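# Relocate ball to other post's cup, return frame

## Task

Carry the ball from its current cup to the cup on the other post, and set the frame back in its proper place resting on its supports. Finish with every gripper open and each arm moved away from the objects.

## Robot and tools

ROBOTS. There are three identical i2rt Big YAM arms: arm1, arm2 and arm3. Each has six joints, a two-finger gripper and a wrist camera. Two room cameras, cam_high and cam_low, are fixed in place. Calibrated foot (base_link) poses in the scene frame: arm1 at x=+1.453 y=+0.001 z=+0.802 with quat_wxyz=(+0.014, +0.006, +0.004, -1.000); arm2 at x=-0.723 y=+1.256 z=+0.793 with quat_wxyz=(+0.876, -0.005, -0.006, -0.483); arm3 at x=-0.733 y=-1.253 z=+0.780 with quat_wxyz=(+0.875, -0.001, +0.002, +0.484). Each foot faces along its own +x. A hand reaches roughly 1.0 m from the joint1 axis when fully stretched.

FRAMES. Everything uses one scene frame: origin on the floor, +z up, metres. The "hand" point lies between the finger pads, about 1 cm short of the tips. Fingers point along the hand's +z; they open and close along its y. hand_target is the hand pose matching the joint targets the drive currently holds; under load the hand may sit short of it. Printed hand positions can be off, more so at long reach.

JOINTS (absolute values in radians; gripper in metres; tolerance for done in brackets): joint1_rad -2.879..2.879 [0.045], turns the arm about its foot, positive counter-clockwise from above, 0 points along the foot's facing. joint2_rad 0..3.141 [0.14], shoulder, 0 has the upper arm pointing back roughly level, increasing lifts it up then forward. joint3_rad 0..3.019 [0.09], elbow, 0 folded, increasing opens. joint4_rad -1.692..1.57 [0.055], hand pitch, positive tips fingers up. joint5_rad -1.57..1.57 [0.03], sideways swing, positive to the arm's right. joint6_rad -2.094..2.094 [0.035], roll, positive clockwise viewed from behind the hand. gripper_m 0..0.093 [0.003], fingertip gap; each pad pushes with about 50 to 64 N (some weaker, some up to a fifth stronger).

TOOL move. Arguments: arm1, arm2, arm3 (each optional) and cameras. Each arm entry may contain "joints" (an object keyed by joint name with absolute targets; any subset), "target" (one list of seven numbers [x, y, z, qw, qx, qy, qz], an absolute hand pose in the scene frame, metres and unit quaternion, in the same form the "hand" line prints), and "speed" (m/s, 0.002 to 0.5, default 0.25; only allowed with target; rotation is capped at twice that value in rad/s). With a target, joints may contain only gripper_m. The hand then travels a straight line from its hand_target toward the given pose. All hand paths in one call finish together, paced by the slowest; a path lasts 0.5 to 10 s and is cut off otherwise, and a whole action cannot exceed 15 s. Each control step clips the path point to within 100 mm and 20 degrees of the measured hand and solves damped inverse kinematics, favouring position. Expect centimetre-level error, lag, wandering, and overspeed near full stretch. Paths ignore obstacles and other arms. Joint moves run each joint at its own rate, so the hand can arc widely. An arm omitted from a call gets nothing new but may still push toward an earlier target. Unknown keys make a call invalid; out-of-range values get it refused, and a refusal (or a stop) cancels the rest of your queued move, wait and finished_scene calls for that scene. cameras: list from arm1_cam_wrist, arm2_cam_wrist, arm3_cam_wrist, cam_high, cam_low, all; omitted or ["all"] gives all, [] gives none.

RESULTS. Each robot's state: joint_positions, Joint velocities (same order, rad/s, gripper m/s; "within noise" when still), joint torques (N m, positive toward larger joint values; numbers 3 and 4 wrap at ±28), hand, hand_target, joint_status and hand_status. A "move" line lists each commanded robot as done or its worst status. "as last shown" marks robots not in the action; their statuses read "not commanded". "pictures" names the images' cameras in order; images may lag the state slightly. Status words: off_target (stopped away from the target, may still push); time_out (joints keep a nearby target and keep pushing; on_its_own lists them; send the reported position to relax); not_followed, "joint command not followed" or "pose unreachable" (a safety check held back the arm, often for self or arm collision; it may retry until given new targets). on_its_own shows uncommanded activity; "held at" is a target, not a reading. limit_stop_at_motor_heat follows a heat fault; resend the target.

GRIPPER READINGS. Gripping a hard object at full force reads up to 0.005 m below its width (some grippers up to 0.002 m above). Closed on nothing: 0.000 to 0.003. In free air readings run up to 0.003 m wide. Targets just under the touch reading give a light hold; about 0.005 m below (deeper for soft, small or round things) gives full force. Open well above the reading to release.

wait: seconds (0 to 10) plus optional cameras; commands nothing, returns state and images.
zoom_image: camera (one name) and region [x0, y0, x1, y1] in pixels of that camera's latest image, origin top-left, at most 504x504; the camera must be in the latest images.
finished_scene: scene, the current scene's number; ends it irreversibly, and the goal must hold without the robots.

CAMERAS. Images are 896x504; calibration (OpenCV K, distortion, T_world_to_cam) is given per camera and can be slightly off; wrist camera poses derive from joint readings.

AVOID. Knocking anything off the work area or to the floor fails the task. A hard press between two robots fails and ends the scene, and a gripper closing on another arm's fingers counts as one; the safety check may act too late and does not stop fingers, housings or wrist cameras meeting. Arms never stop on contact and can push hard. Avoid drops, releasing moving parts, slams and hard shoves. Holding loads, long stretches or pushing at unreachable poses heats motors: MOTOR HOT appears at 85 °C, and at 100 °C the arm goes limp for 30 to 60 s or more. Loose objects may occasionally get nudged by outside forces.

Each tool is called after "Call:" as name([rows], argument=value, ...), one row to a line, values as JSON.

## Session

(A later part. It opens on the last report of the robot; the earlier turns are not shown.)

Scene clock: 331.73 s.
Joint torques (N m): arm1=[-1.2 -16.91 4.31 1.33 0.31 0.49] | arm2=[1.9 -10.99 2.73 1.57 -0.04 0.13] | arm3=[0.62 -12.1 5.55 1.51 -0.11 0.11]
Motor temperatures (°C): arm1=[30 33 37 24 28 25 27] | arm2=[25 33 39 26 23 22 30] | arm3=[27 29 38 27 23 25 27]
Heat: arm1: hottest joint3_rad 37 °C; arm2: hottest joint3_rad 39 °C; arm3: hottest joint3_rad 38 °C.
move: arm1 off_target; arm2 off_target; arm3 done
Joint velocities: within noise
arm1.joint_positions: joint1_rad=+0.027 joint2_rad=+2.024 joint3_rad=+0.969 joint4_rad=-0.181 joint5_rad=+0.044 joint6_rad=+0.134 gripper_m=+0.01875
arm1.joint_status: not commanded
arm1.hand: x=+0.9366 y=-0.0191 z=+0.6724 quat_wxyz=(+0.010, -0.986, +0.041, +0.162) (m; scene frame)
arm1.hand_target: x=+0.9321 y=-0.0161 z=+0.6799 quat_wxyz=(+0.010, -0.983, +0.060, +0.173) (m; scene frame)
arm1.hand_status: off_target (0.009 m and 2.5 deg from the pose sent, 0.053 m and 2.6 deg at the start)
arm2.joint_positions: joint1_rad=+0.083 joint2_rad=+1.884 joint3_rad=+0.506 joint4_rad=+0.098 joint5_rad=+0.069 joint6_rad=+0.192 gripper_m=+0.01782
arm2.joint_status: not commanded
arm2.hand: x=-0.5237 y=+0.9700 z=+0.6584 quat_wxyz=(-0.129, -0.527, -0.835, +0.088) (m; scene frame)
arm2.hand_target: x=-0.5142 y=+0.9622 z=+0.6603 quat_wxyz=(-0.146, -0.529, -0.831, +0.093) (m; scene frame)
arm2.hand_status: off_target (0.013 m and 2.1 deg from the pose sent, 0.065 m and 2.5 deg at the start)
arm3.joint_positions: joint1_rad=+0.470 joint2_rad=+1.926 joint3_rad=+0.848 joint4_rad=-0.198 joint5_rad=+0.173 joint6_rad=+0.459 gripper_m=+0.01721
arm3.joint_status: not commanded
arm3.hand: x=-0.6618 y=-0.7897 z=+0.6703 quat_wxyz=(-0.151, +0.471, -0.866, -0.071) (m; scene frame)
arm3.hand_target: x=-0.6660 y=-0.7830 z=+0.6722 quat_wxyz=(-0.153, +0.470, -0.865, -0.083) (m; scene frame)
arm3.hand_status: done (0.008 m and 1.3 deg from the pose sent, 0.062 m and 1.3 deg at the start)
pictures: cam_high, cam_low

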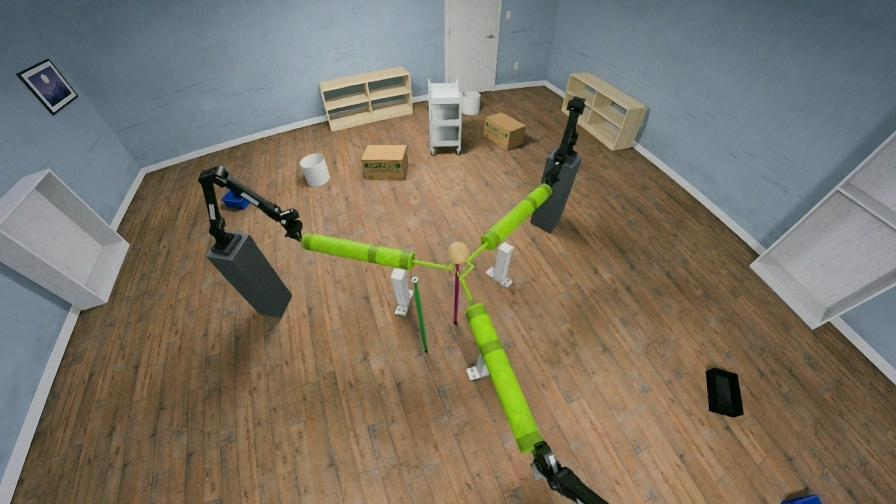

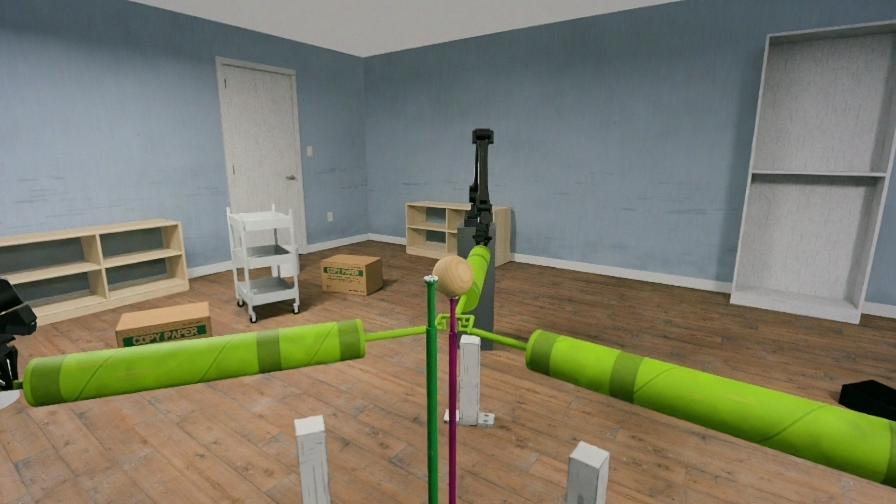

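Call:
move(arm1={"target":[0.902,0.055,0.680,0.0106,-0.983,0.0601,0.1733],"speed":0.1}, arm2={"target":[-0.546,1.034,0.66,0.1464,0.5291,0.8306,-0.0933],"speed":0.1}, arm3={"target":[-0.698,-0.712,0.672,0.1526,-0.47,0.8654,0.0828],"speed":0.1}, cameras=["cam_low","cam_high"])

Call:
zoom_image(camera="cam_low", region=[410, 250, 500, 340])

Scene clock: 341.47 s.
Joint torques (N m): arm1=[-2.43 -17.44 6.31 0.39 -0.1 0.4] | arm2=[1.9 -11.58 -0.51 0.98 0.11 0.18] | arm3=[2.02 -13.68 8.62 0.29 0.03 0.3]
Motor temperatures (°C): arm1=[30 33 36 24 28 25 27] | arm2=[25 32 37 26 23 22 30] | arm3=[27 30 36 27 23 25 28]
Heat: arm1: hottest joint3_rad 36 °C; arm2: hottest joint3_rad 37 °C; arm3: hottest joint3_rad 36 °C.
move: arm1 off_target; arm2 done; arm3 off_target
Joint velocities: within noise
arm1.joint_positions: joint1_rad=-0.107 joint2_rad=+2.067 joint3_rad=+1.045 joint4_rad=-0.205 joint5_rad=+0.002 joint6_rad=+0.004 gripper_m=+0.01875
arm1.joint_status: not commanded
arm1.hand: x=+0.9116 y=+0.0452 z=+0.6698 quat_wxyz=(+0.012, -0.985, +0.040, +0.166) (m; scene frame)
arm1.hand_target: x=+0.9022 y=+0.0551 z=+0.6801 quat_wxyz=(+0.011, -0.983, +0.060, +0.174) (m; scene frame)
arm1.hand_status: off_target (0.017 m and 2.5 deg from the pose sent, 0.082 m and 2.5 deg at the start)
arm2.joint_positions: joint1_rad=+0.163 joint2_rad=+1.874 joint3_rad=+0.330 joint4_rad=+0.265 joint5_rad=+0.091 joint6_rad=+0.264 gripper_m=+0.01782
arm2.joint_status: not commanded
arm2.hand: x=-0.5482 y=+1.0335 z=+0.6526 quat_wxyz=(-0.133, -0.525, -0.836, +0.090) (m; scene frame)
arm2.hand_target: x=-0.5460 y=+1.0339 z=+0.6596 quat_wxyz=(-0.146, -0.529, -0.831, +0.093) (m; scene frame)
arm2.hand_status: done (0.008 m and 1.8 deg from the pose sent, 0.068 m and 2.1 deg at the start)
arm3.joint_positions: joint1_rad=+0.531 joint2_rad=+2.026 joint3_rad=+1.033 joint4_rad=-0.292 joint5_rad=+0.193 joint6_rad=+0.517 gripper_m=+0.01721
arm3.joint_status: not commanded
arm3.hand: x=-0.6851 y=-0.7282 z=+0.6657 quat_wxyz=(-0.153, +0.471, -0.866, -0.072) (m; scene frame)
arm3.hand_target: x=-0.6982 y=-0.7125 z=+0.6724 quat_wxyz=(-0.153, +0.470, -0.865, -0.083) (m; scene frame)
arm3.hand_status: off_target (0.022 m and 1.3 deg from the pose sent, 0.086 m and 1.3 deg at the start)
pictures: cam_high, cam_low

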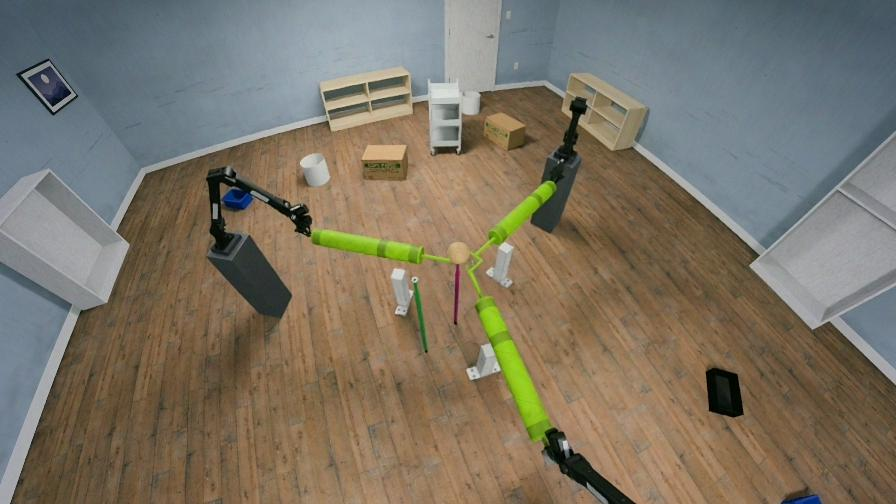

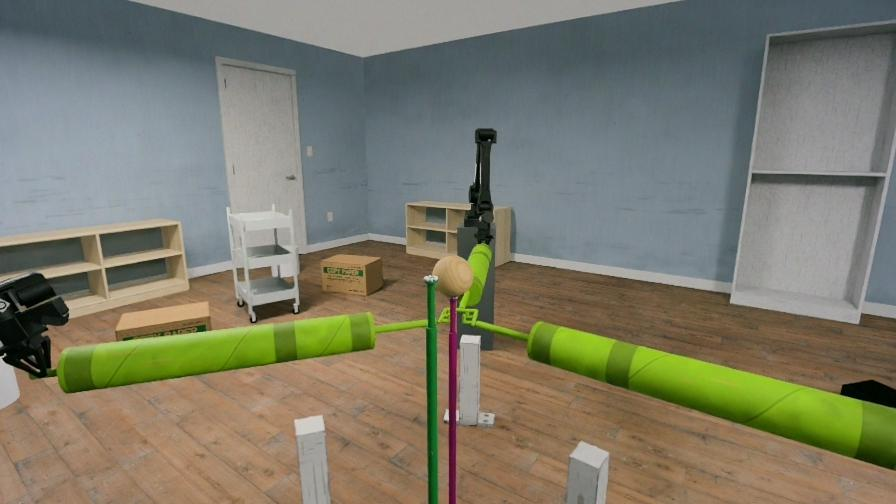

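Scaled by 5.600 from the camera's 896x504 image, which has a finer 1280x720 frame.

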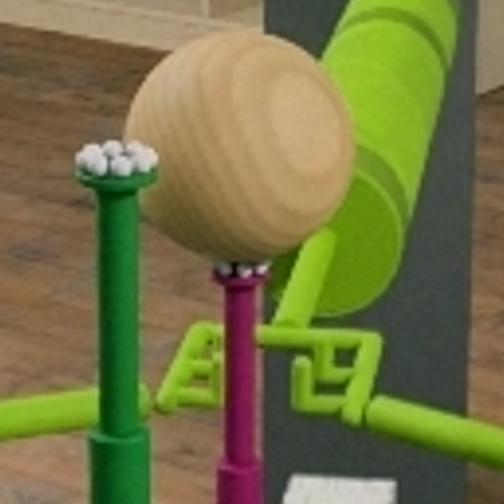

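Call:
move(arm1={"target":[0.876,0.053,0.64,0.0106,-0.983,0.0601,0.1733],"speed":0.1}, arm2={"target":[-0.559,1.044,0.618,0.1464,0.5291,0.8306,-0.0933],"speed":0.1}, arm3={"target":[-0.713,-0.709,0.63,0.1526,-0.47,0.8654,0.0828],"speed":0.1}, cameras=[])

Call:
move(arm1={"target":[0.876,0.053,0.49,0.0106,-0.983,0.0601,0.1733],"speed":0.1}, arm2={"target":[-0.559,1.044,0.473,0.1464,0.5291,0.8306,-0.0933],"speed":0.1}, arm3={"target":[-0.713,-0.709,0.483,0.1526,-0.47,0.8654,0.0828],"speed":0.1}, cameras=["cam_low","cam_high"])

Scene clock: 353.27 s.
Joint torques (N m): arm1=[-1.67 -18.9 6.65 1.05 0.04 0.48] | arm2=[0.79 -9.35 -1.69 1.52 -0.17 0.06] | arm3=[1.85 -14.27 6.95 0.91 0.2 0.24]
Motor temperatures (°C): arm1=[30 33 35 24 27 25 27] | arm2=[25 31 35 26 23 22 30] | arm3=[27 30 35 27 23 25 28]
Heat: arm1: hottest joint3_rad 35 °C; arm2: hottest joint3_rad 35 °C; arm3: hottest joint3_rad 35 °C.
move: arm1 off_target; arm2 done; arm3 off_target
Joint velocities: within noise
arm1.joint_positions: joint1_rad=-0.107 joint2_rad=+2.198 joint3_rad=+1.130 joint4_rad=-0.189 joint5_rad=+0.001 joint6_rad=+0.005 gripper_m=+0.01875
arm1.joint_status: not commanded
arm1.hand: x=+0.8974 y=+0.0466 z=+0.6243 quat_wxyz=(+0.011, -0.988, +0.040, +0.151) (m; scene frame)
arm1.hand_target: x=+0.8766 y=+0.0531 z=+0.6405 quat_wxyz=(+0.010, -0.983, +0.060, +0.174) (m; scene frame)
arm1.hand_status: off_target (0.027 m and 3.5 deg from the pose sent, 0.047 m and 2.5 deg at the start)
arm2.joint_positions: joint1_rad=+0.163 joint2_rad=+2.074 joint3_rad=+0.314 joint4_rad=+0.497 joint5_rad=+0.095 joint6_rad=+0.264 gripper_m=+0.01782
arm2.joint_status: not commanded
arm2.hand: x=-0.5578 y=+1.0429 z=+0.6181 quat_wxyz=(-0.140, -0.525, -0.834, +0.094) (m; scene frame)
arm2.hand_target: x=-0.5591 y=+1.0440 z=+0.6180 quat_wxyz=(-0.146, -0.529, -0.831, +0.093) (m; scene frame)
arm2.hand_status: done (0.002 m and 1.0 deg from the pose sent, 0.038 m and 1.8 deg at the start)
arm3.joint_positions: joint1_rad=+0.563 joint2_rad=+2.129 joint3_rad=+1.068 joint4_rad=-0.232 joint5_rad=+0.198 joint6_rad=+0.551 gripper_m=+0.01721
arm3.joint_status: not commanded
arm3.hand: x=-0.7013 y=-0.7208 z=+0.6267 quat_wxyz=(-0.151, +0.471, -0.866, -0.072) (m; scene frame)
arm3.hand_target: x=-0.7130 y=-0.7093 z=+0.6302 quat_wxyz=(-0.152, +0.470, -0.865, -0.083) (m; scene frame)
arm3.hand_status: off_target (0.017 m and 1.3 deg from the pose sent, 0.049 m and 1.3 deg at the start)
pictures: none
No camera images: "cameras" was empty.

Scene clock: 355.37 s.
Joint torques (N m): arm1=[-1.44 -20.19 4.08 1.31 0.08 0.5] | arm2=[1.14 -10.81 -3.75 1.42 -0.13 0.09] | arm3=[1.49 -15.5 4.63 1.24 0.19 0.19]
Motor temperatures (°C): arm1=[30 33 35 24 27 25 27] | arm2=[25 32 35 26 23 22 30] | arm3=[27 30 35 27 23 25 28]
Heat: arm1: hottest joint3_rad 35 °C; arm2: hottest joint3_rad 35 °C; arm3: hottest joint3_rad 35 °C.
move: arm1 off_target; arm2 done; arm3 off_target
Joint velocities: within noise
arm1.joint_positions: joint1_rad=-0.107 joint2_rad=+2.560 joint3_rad=+1.285 joint4_rad=+0.026 joint5_rad=+0.001 joint6_rad=+0.005 gripper_m=+0.01875
arm1.joint_status: not commanded
arm1.hand: x=+0.8933 y=+0.0483 z=+0.4789 quat_wxyz=(+0.011, -0.987, +0.041, +0.155) (m; scene frame)
arm1.hand_target: x=+0.8762 y=+0.0531 z=+0.4903 quat_wxyz=(+0.010, -0.983, +0.060, +0.173) (m; scene frame)
arm1.hand_status: off_target (0.021 m and 3.1 deg from the pose sent, 0.136 m and 3.5 deg at the start)
arm2.joint_positions: joint1_rad=+0.163 joint2_rad=+2.689 joint3_rad=+0.559 joint4_rad=+0.869 joint5_rad=+0.095 joint6_rad=+0.264 gripper_m=+0.01782
arm2.joint_status: not commanded
arm2.hand: x=-0.5589 y=+1.0430 z=+0.4750 quat_wxyz=(-0.140, -0.525, -0.834, +0.094) (m; scene frame)
arm2.hand_target: x=-0.5590 y=+1.0440 z=+0.4731 quat_wxyz=(-0.146, -0.529, -0.831, +0.093) (m; scene frame)
arm2.hand_status: done (0.002 m and 0.9 deg from the pose sent, 0.145 m and 0.9 deg at the start)
arm3.joint_positions: joint1_rad=+0.566 joint2_rad=+2.493 joint3_rad=+1.197 joint4_rad=-0.002 joint5_rad=+0.198 joint6_rad=+0.555 gripper_m=+0.01721
arm3.joint_status: not commanded
arm3.hand: x=-0.7035 y=-0.7205 z=+0.4814 quat_wxyz=(-0.149, +0.471, -0.867, -0.070) (m; scene frame)
arm3.hand_target: x=-0.7131 y=-0.7093 z=+0.4833 quat_wxyz=(-0.152, +0.470, -0.865, -0.083) (m; scene frame)
arm3.hand_status: off_target (0.015 m and 1.5 deg from the pose sent, 0.145 m and 1.3 deg at the start)
pictures: cam_high, cam_low

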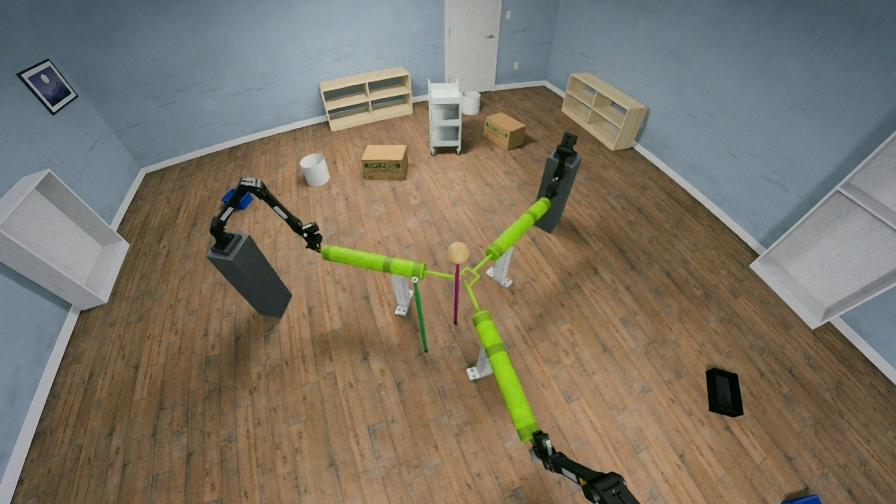

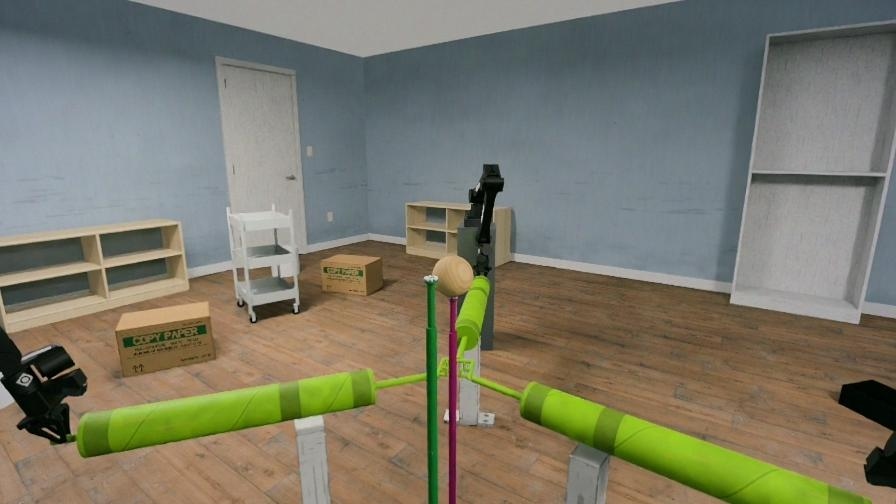

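Call:
move(arm1={"target":[0.876,0.048,0.452,0.0106,-0.983,0.0601,0.1733],"speed":0.04}, arm2={"target":[-0.556,1.045,0.44,0.1464,0.5291,0.8306,-0.0933],"speed":0.04}, arm3={"target":[-0.717,-0.707,0.442,0.1526,-0.47,0.8654,0.0828],"speed":0.04}, cameras=["cam_low","cam_high"])

Call:
zoom_image(camera="cam_low", region=[280, 240, 620, 504])

Scene clock: 362.07 s.
Joint torques (N m): arm1=[-0.56 -19.66 3.86 1.44 0.13 0.57] | arm2=[2.08 -10.81 -3.49 1.36 -0.01 0.16] | arm3=[1.73 -15.33 4.55 1.35 0.22 0.2]
Motor temperatures (°C): arm1=[30 34 34 24 27 25 27] | arm2=[25 32 34 26 23 22 30] | arm3=[27 30 34 27 23 25 28]
Heat: arm1: hottest joint2_rad 34 °C; arm2: hottest joint3_rad 34 °C; arm3: hottest joint3_rad 34 °C.
move: arm1 off_target; arm2 done; arm3 off_target
Joint velocities: within noise
arm1.joint_positions: joint1_rad=-0.106 joint2_rad=+2.647 joint3_rad=+1.343 joint4_rad=+0.059 joint5_rad=+0.003 joint6_rad=+0.008 gripper_m=+0.01875
arm1.joint_status: not commanded
arm1.hand: x=+0.8917 y=+0.0487 z=+0.4448 quat_wxyz=(+0.012, -0.987, +0.041, +0.157) (m; scene frame)
arm1.hand_target: x=+0.8763 y=+0.0478 z=+0.4523 quat_wxyz=(+0.010, -0.983, +0.060, +0.173) (m; scene frame)
arm1.hand_status: off_target (0.017 m and 2.9 deg from the pose sent, 0.032 m and 3.1 deg at the start)
arm2.joint_positions: joint1_rad=+0.167 joint2_rad=+2.787 joint3_rad=+0.630 joint4_rad=+0.891 joint5_rad=+0.096 joint6_rad=+0.272 gripper_m=+0.01782
arm2.joint_status: not commanded
arm2.hand: x=-0.5587 y=+1.0438 z=+0.4435 quat_wxyz=(-0.139, -0.527, -0.833, +0.093) (m; scene frame)
arm2.hand_target: x=-0.5561 y=+1.0450 z=+0.4401 quat_wxyz=(-0.146, -0.529, -0.831, +0.093) (m; scene frame)
arm2.hand_status: done (0.005 m and 1.0 deg from the pose sent, 0.035 m and 0.9 deg at the start)
arm3.joint_positions: joint1_rad=+0.571 joint2_rad=+2.593 joint3_rad=+1.260 joint4_rad=+0.032 joint5_rad=+0.200 joint6_rad=+0.562 gripper_m=+0.01721
arm3.joint_status: not commanded
arm3.hand: x=-0.7059 y=-0.7187 z=+0.4429 quat_wxyz=(-0.149, +0.470, -0.867, -0.070) (m; scene frame)
arm3.hand_target: x=-0.7170 y=-0.7074 z=+0.4424 quat_wxyz=(-0.152, +0.470, -0.865, -0.083) (m; scene frame)
arm3.hand_status: off_target (0.016 m and 1.6 deg from the pose sent, 0.044 m and 1.5 deg at the start)
pictures: cam_high, cam_low

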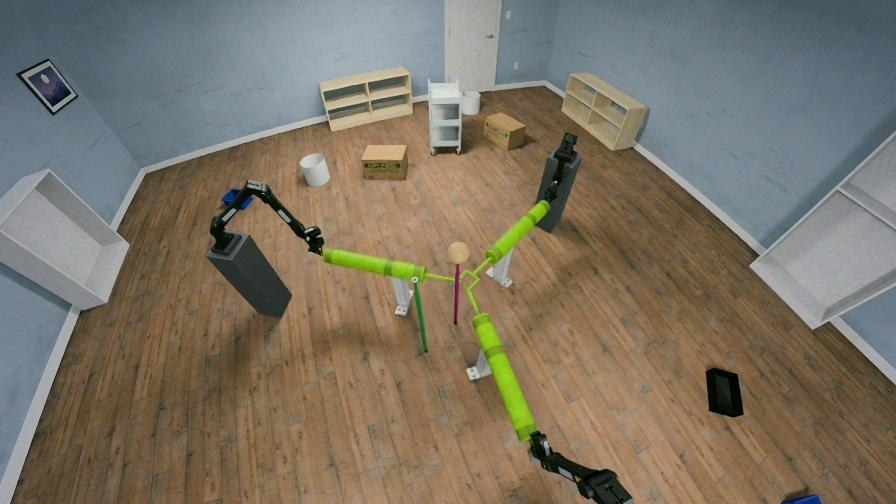

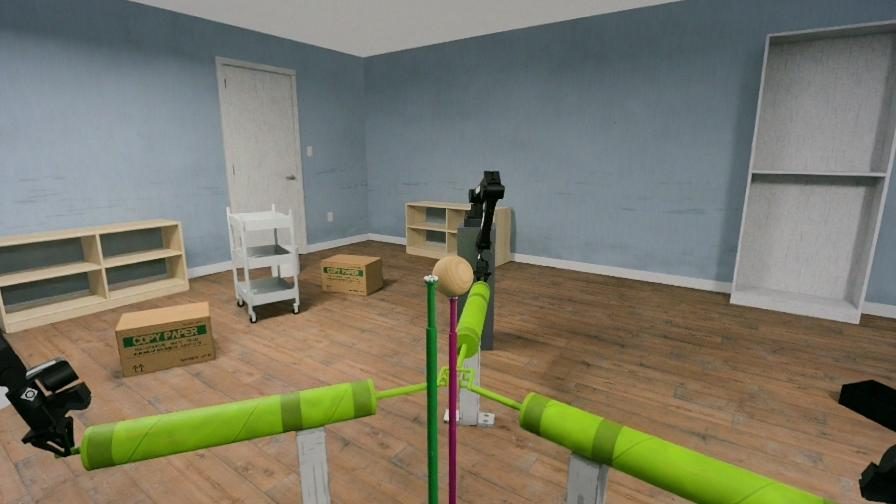

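Scaled by 1.482 from the camera's 896x504 image, which has a finer 1280x720 frame.

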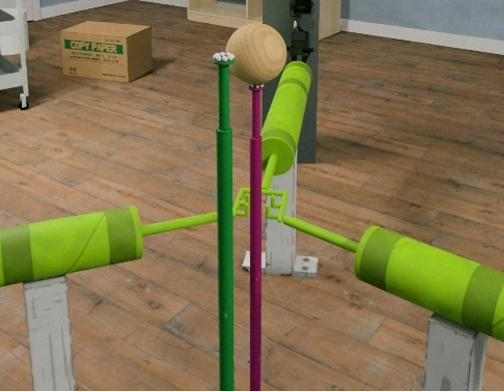

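Resting. Release; then retreat up.

Call:
move(arm1={"joints":{"gripper_m":0.093}}, arm2={"joints":{"gripper_m":0.093}}, arm3={"joints":{"gripper_m":0.093}}, cameras=[])

Call:
move(arm1={"target":[0.89,0.048,0.72,0.0106,-0.983,0.0601,0.1733],"speed":0.2}, arm2={"target":[-0.56,1.045,0.70,0.1464,0.5291,0.8306,-0.0933],"speed":0.2}, arm3={"target":[-0.717,-0.715,0.70,0.1526,-0.47,0.8654,0.0828],"speed":0.2})

Scene clock: 369.80 s.
Joint torques (N m): arm1=[-0.5 -20.01 3.92 1.44 0.14 0.31] | arm2=[2.08 -10.81 -3.48 1.02 -0.01 0.12] | arm3=[0.5 -15.38 4.53 1.35 0.22 0.13]
Motor temperatures (°C): arm1=[30 34 33 24 27 25 27] | arm2=[25 32 33 26 23 22 30] | arm3=[27 30 34 27 23 25 28]
Heat: arm1: hottest joint2_rad 34 °C; arm2: hottest joint3_rad 33 °C; arm3: hottest joint3_rad 34 °C.
move: arm1 done; arm2 done; arm3 done
Joint velocities: within noise
arm1.joint_positions: joint1_rad=-0.106 joint2_rad=+2.647 joint3_rad=+1.343 joint4_rad=+0.059 joint5_rad=+0.003 joint6_rad=+0.034 gripper_m=+0.09283
arm1.joint_status: all done
arm1.hand: x=+0.8917 y=+0.0487 z=+0.4448 quat_wxyz=(+0.010, -0.986, +0.054, +0.157) (m; scene frame)
arm1.hand_target: x=+0.8763 y=+0.0479 z=+0.4523 quat_wxyz=(+0.010, -0.983, +0.060, +0.173) (m; scene frame)
arm1.hand_status: not commanded
arm2.joint_positions: joint1_rad=+0.168 joint2_rad=+2.787 joint3_rad=+0.630 joint4_rad=+0.902 joint5_rad=+0.096 joint6_rad=+0.275 gripper_m=+0.09285
arm2.joint_status: all done
arm2.hand: x=-0.5571 y=+1.0423 z=+0.4442 quat_wxyz=(-0.144, -0.528, -0.832, +0.094) (m; scene frame)
arm2.hand_target: x=-0.5561 y=+1.0451 z=+0.4401 quat_wxyz=(-0.146, -0.529, -0.831, +0.093) (m; scene frame)
arm2.hand_status: not commanded
arm3.joint_positions: joint1_rad=+0.585 joint2_rad=+2.593 joint3_rad=+1.261 joint4_rad=+0.032 joint5_rad=+0.200 joint6_rad=+0.568 gripper_m=+0.09286
arm3.joint_status: all done
arm3.hand: x=-0.7134 y=-0.7181 z=+0.4430 quat_wxyz=(-0.148, +0.473, -0.865, -0.071) (m; scene frame)
arm3.hand_target: x=-0.7171 y=-0.7073 z=+0.4424 quat_wxyz=(-0.152, +0.470, -0.865, -0.083) (m; scene frame)
arm3.hand_status: not commanded
pictures: none
No camera images: "cameras" was empty.

Scene clock: 372.17 s.
Joint torques (N m): arm1=[-1.08 -17.44 5.68 0.79 0.08 0.26] | arm2=[0.44 -8.29 3.29 0.12 -0.12 -0.08] | arm3=[0.67 -14.97 6.5 0.51 0.27 0.12]
Motor temperatures (°C): arm1=[30 34 33 24 27 25 27] | arm2=[25 32 33 26 23 22 30] | arm3=[27 30 33 27 23 25 27]
Heat: arm1: hottest joint2_rad 34 °C; arm2: hottest joint3_rad 33 °C; arm3: hottest joint3_rad 33 °C.
move: arm1 done; arm2 off_target; arm3 done
Joint velocities: within noise
arm1.joint_positions: joint1_rad=-0.106 joint2_rad=+1.994 joint3_rad=+1.102 joint4_rad=-0.322 joint5_rad=+0.003 joint6_rad=+0.034 gripper_m=+0.09291
arm1.joint_status: not commanded
arm1.hand: x=+0.8903 y=+0.0461 z=+0.7160 quat_wxyz=(+0.010, -0.983, +0.054, +0.172) (m; scene frame)
arm1.hand_target: x=+0.8900 y=+0.0479 z=+0.7199 quat_wxyz=(+0.011, -0.983, +0.060, +0.173) (m; scene frame)
arm1.hand_status: done (0.004 m and 0.7 deg from the pose sent, 0.275 m and 2.0 deg at the start)
arm2.joint_positions: joint1_rad=+0.165 joint2_rad=+1.613 joint3_rad=+0.241 joint4_rad=+0.101 joint5_rad=+0.093 joint6_rad=+0.275 gripper_m=+0.09293
arm2.joint_status: not commanded
arm2.hand: x=-0.5665 y=+1.0546 z=+0.6944 quat_wxyz=(-0.136, -0.529, -0.833, +0.091) (m; scene frame)
arm2.hand_target: x=-0.5600 y=+1.0450 z=+0.7001 quat_wxyz=(-0.147, -0.529, -0.831, +0.093) (m; scene frame)
arm2.hand_status: off_target (0.013 m and 1.2 deg from the pose sent, 0.256 m and 0.4 deg at the start)
arm3.joint_positions: joint1_rad=+0.585 joint2_rad=+1.980 joint3_rad=+1.064 joint4_rad=-0.367 joint5_rad=+0.200 joint6_rad=+0.570 gripper_m=+0.09294
arm3.joint_status: not commanded
arm3.hand: x=-0.7127 y=-0.7163 z=+0.6934 quat_wxyz=(-0.152, +0.471, -0.865, -0.079) (m; scene frame)
arm3.hand_target: x=-0.7170 y=-0.7150 z=+0.6999 quat_wxyz=(-0.153, +0.470, -0.865, -0.083) (m; scene frame)
arm3.hand_status: done (0.008 m and 0.4 deg from the pose sent, 0.257 m and 1.5 deg at the start)
pictures: arm1_cam_wrist, arm2_cam_wrist, arm3_cam_wrist, cam_high, cam_low
camera_calibration:
arm1_cam_wrist: T_world_to_cam=[[0.111133, 0.993524, 0.0236525, -0.163592], [0.952569, -0.113276, 0.282457, -1.04268], [0.283307, -0.00885953, -0.958988, 0.559558], [0, 0, 0, 1]] pos_world=[0.852875, 0.0493798, 0.83499]
arm2_cam_wrist: T_world_to_cam=[[-0.907445, -0.420059, 0.00966956, -0.0792316], [-0.400442, 0.871578, 0.282839, -1.33462], [-0.127237, 0.252788, -0.959119, 0.451095], [0, 0, 0, 1]] pos_world=[-0.54894, 1.01591, 0.810901]
arm3_cam_wrist: T_world_to_cam=[[0.843639, -0.536888, 0.00488324, 0.213091], [-0.515744, -0.807819, 0.285371, -1.14084], [-0.149268, -0.243269, -0.958405, 0.510028], [0, 0, 0, 1]] pos_world=[-0.692021, -0.68311, 0.813335]

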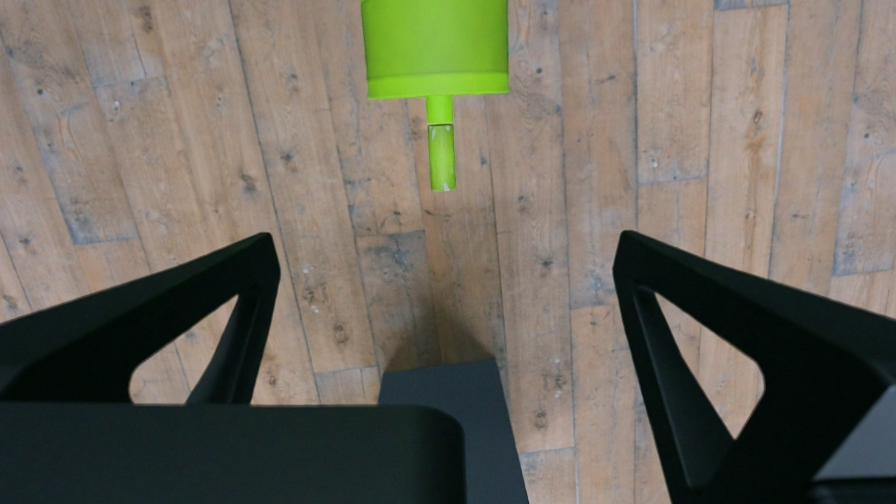

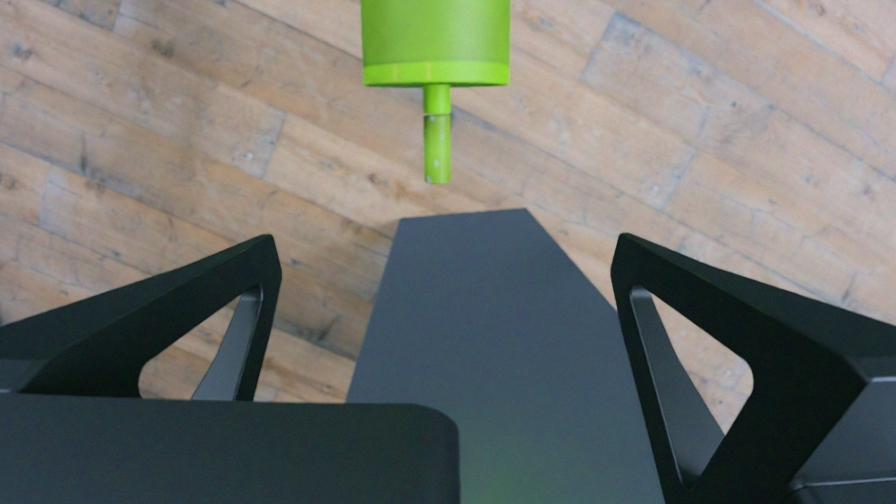

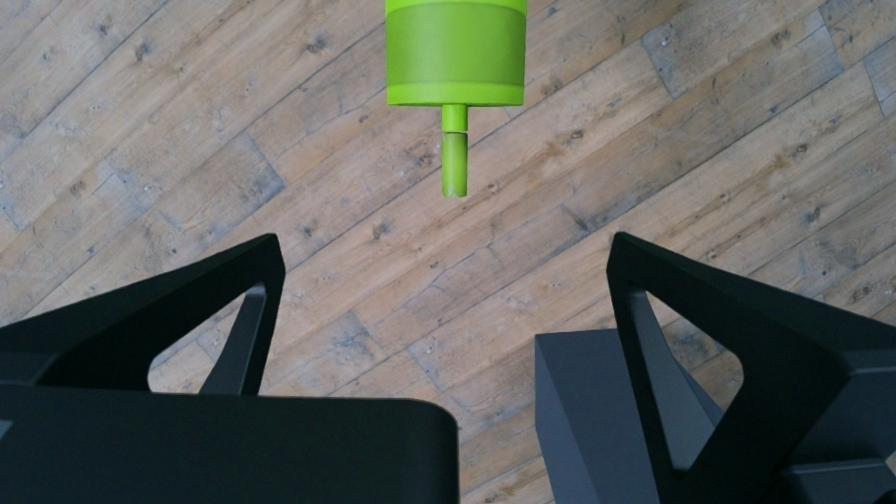

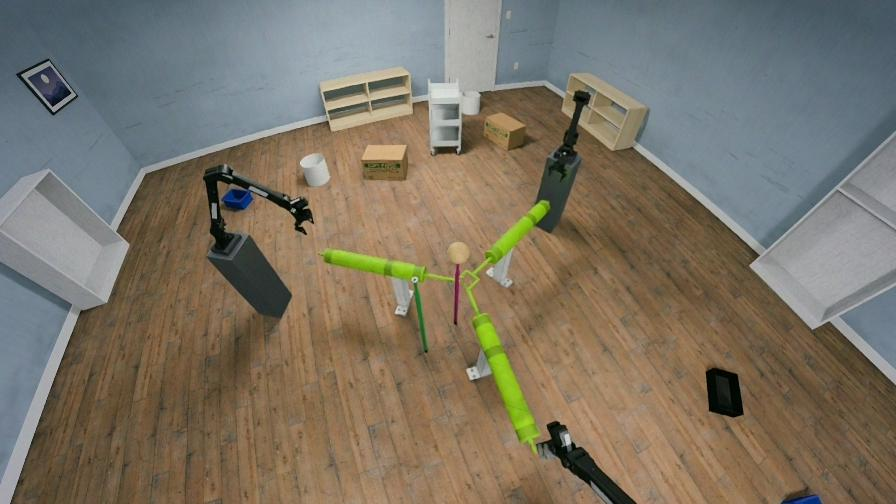

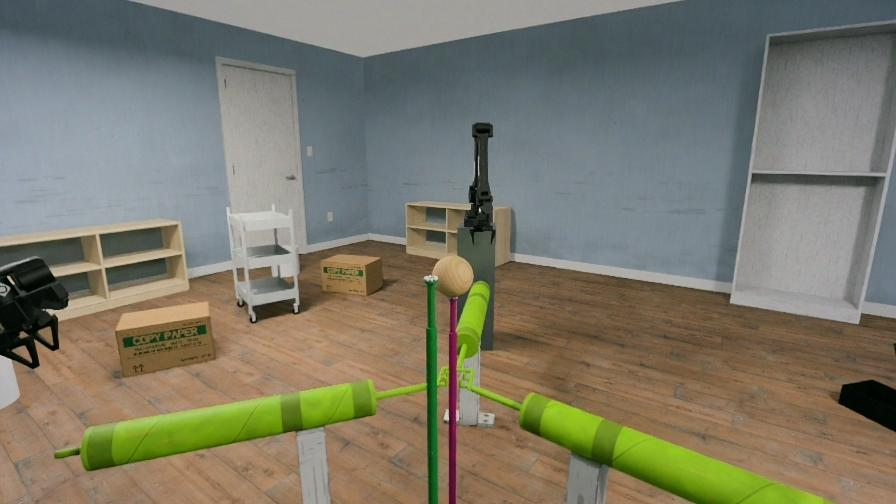

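Call:
finished_scene(scene=2)

The scene is finished: the task was done.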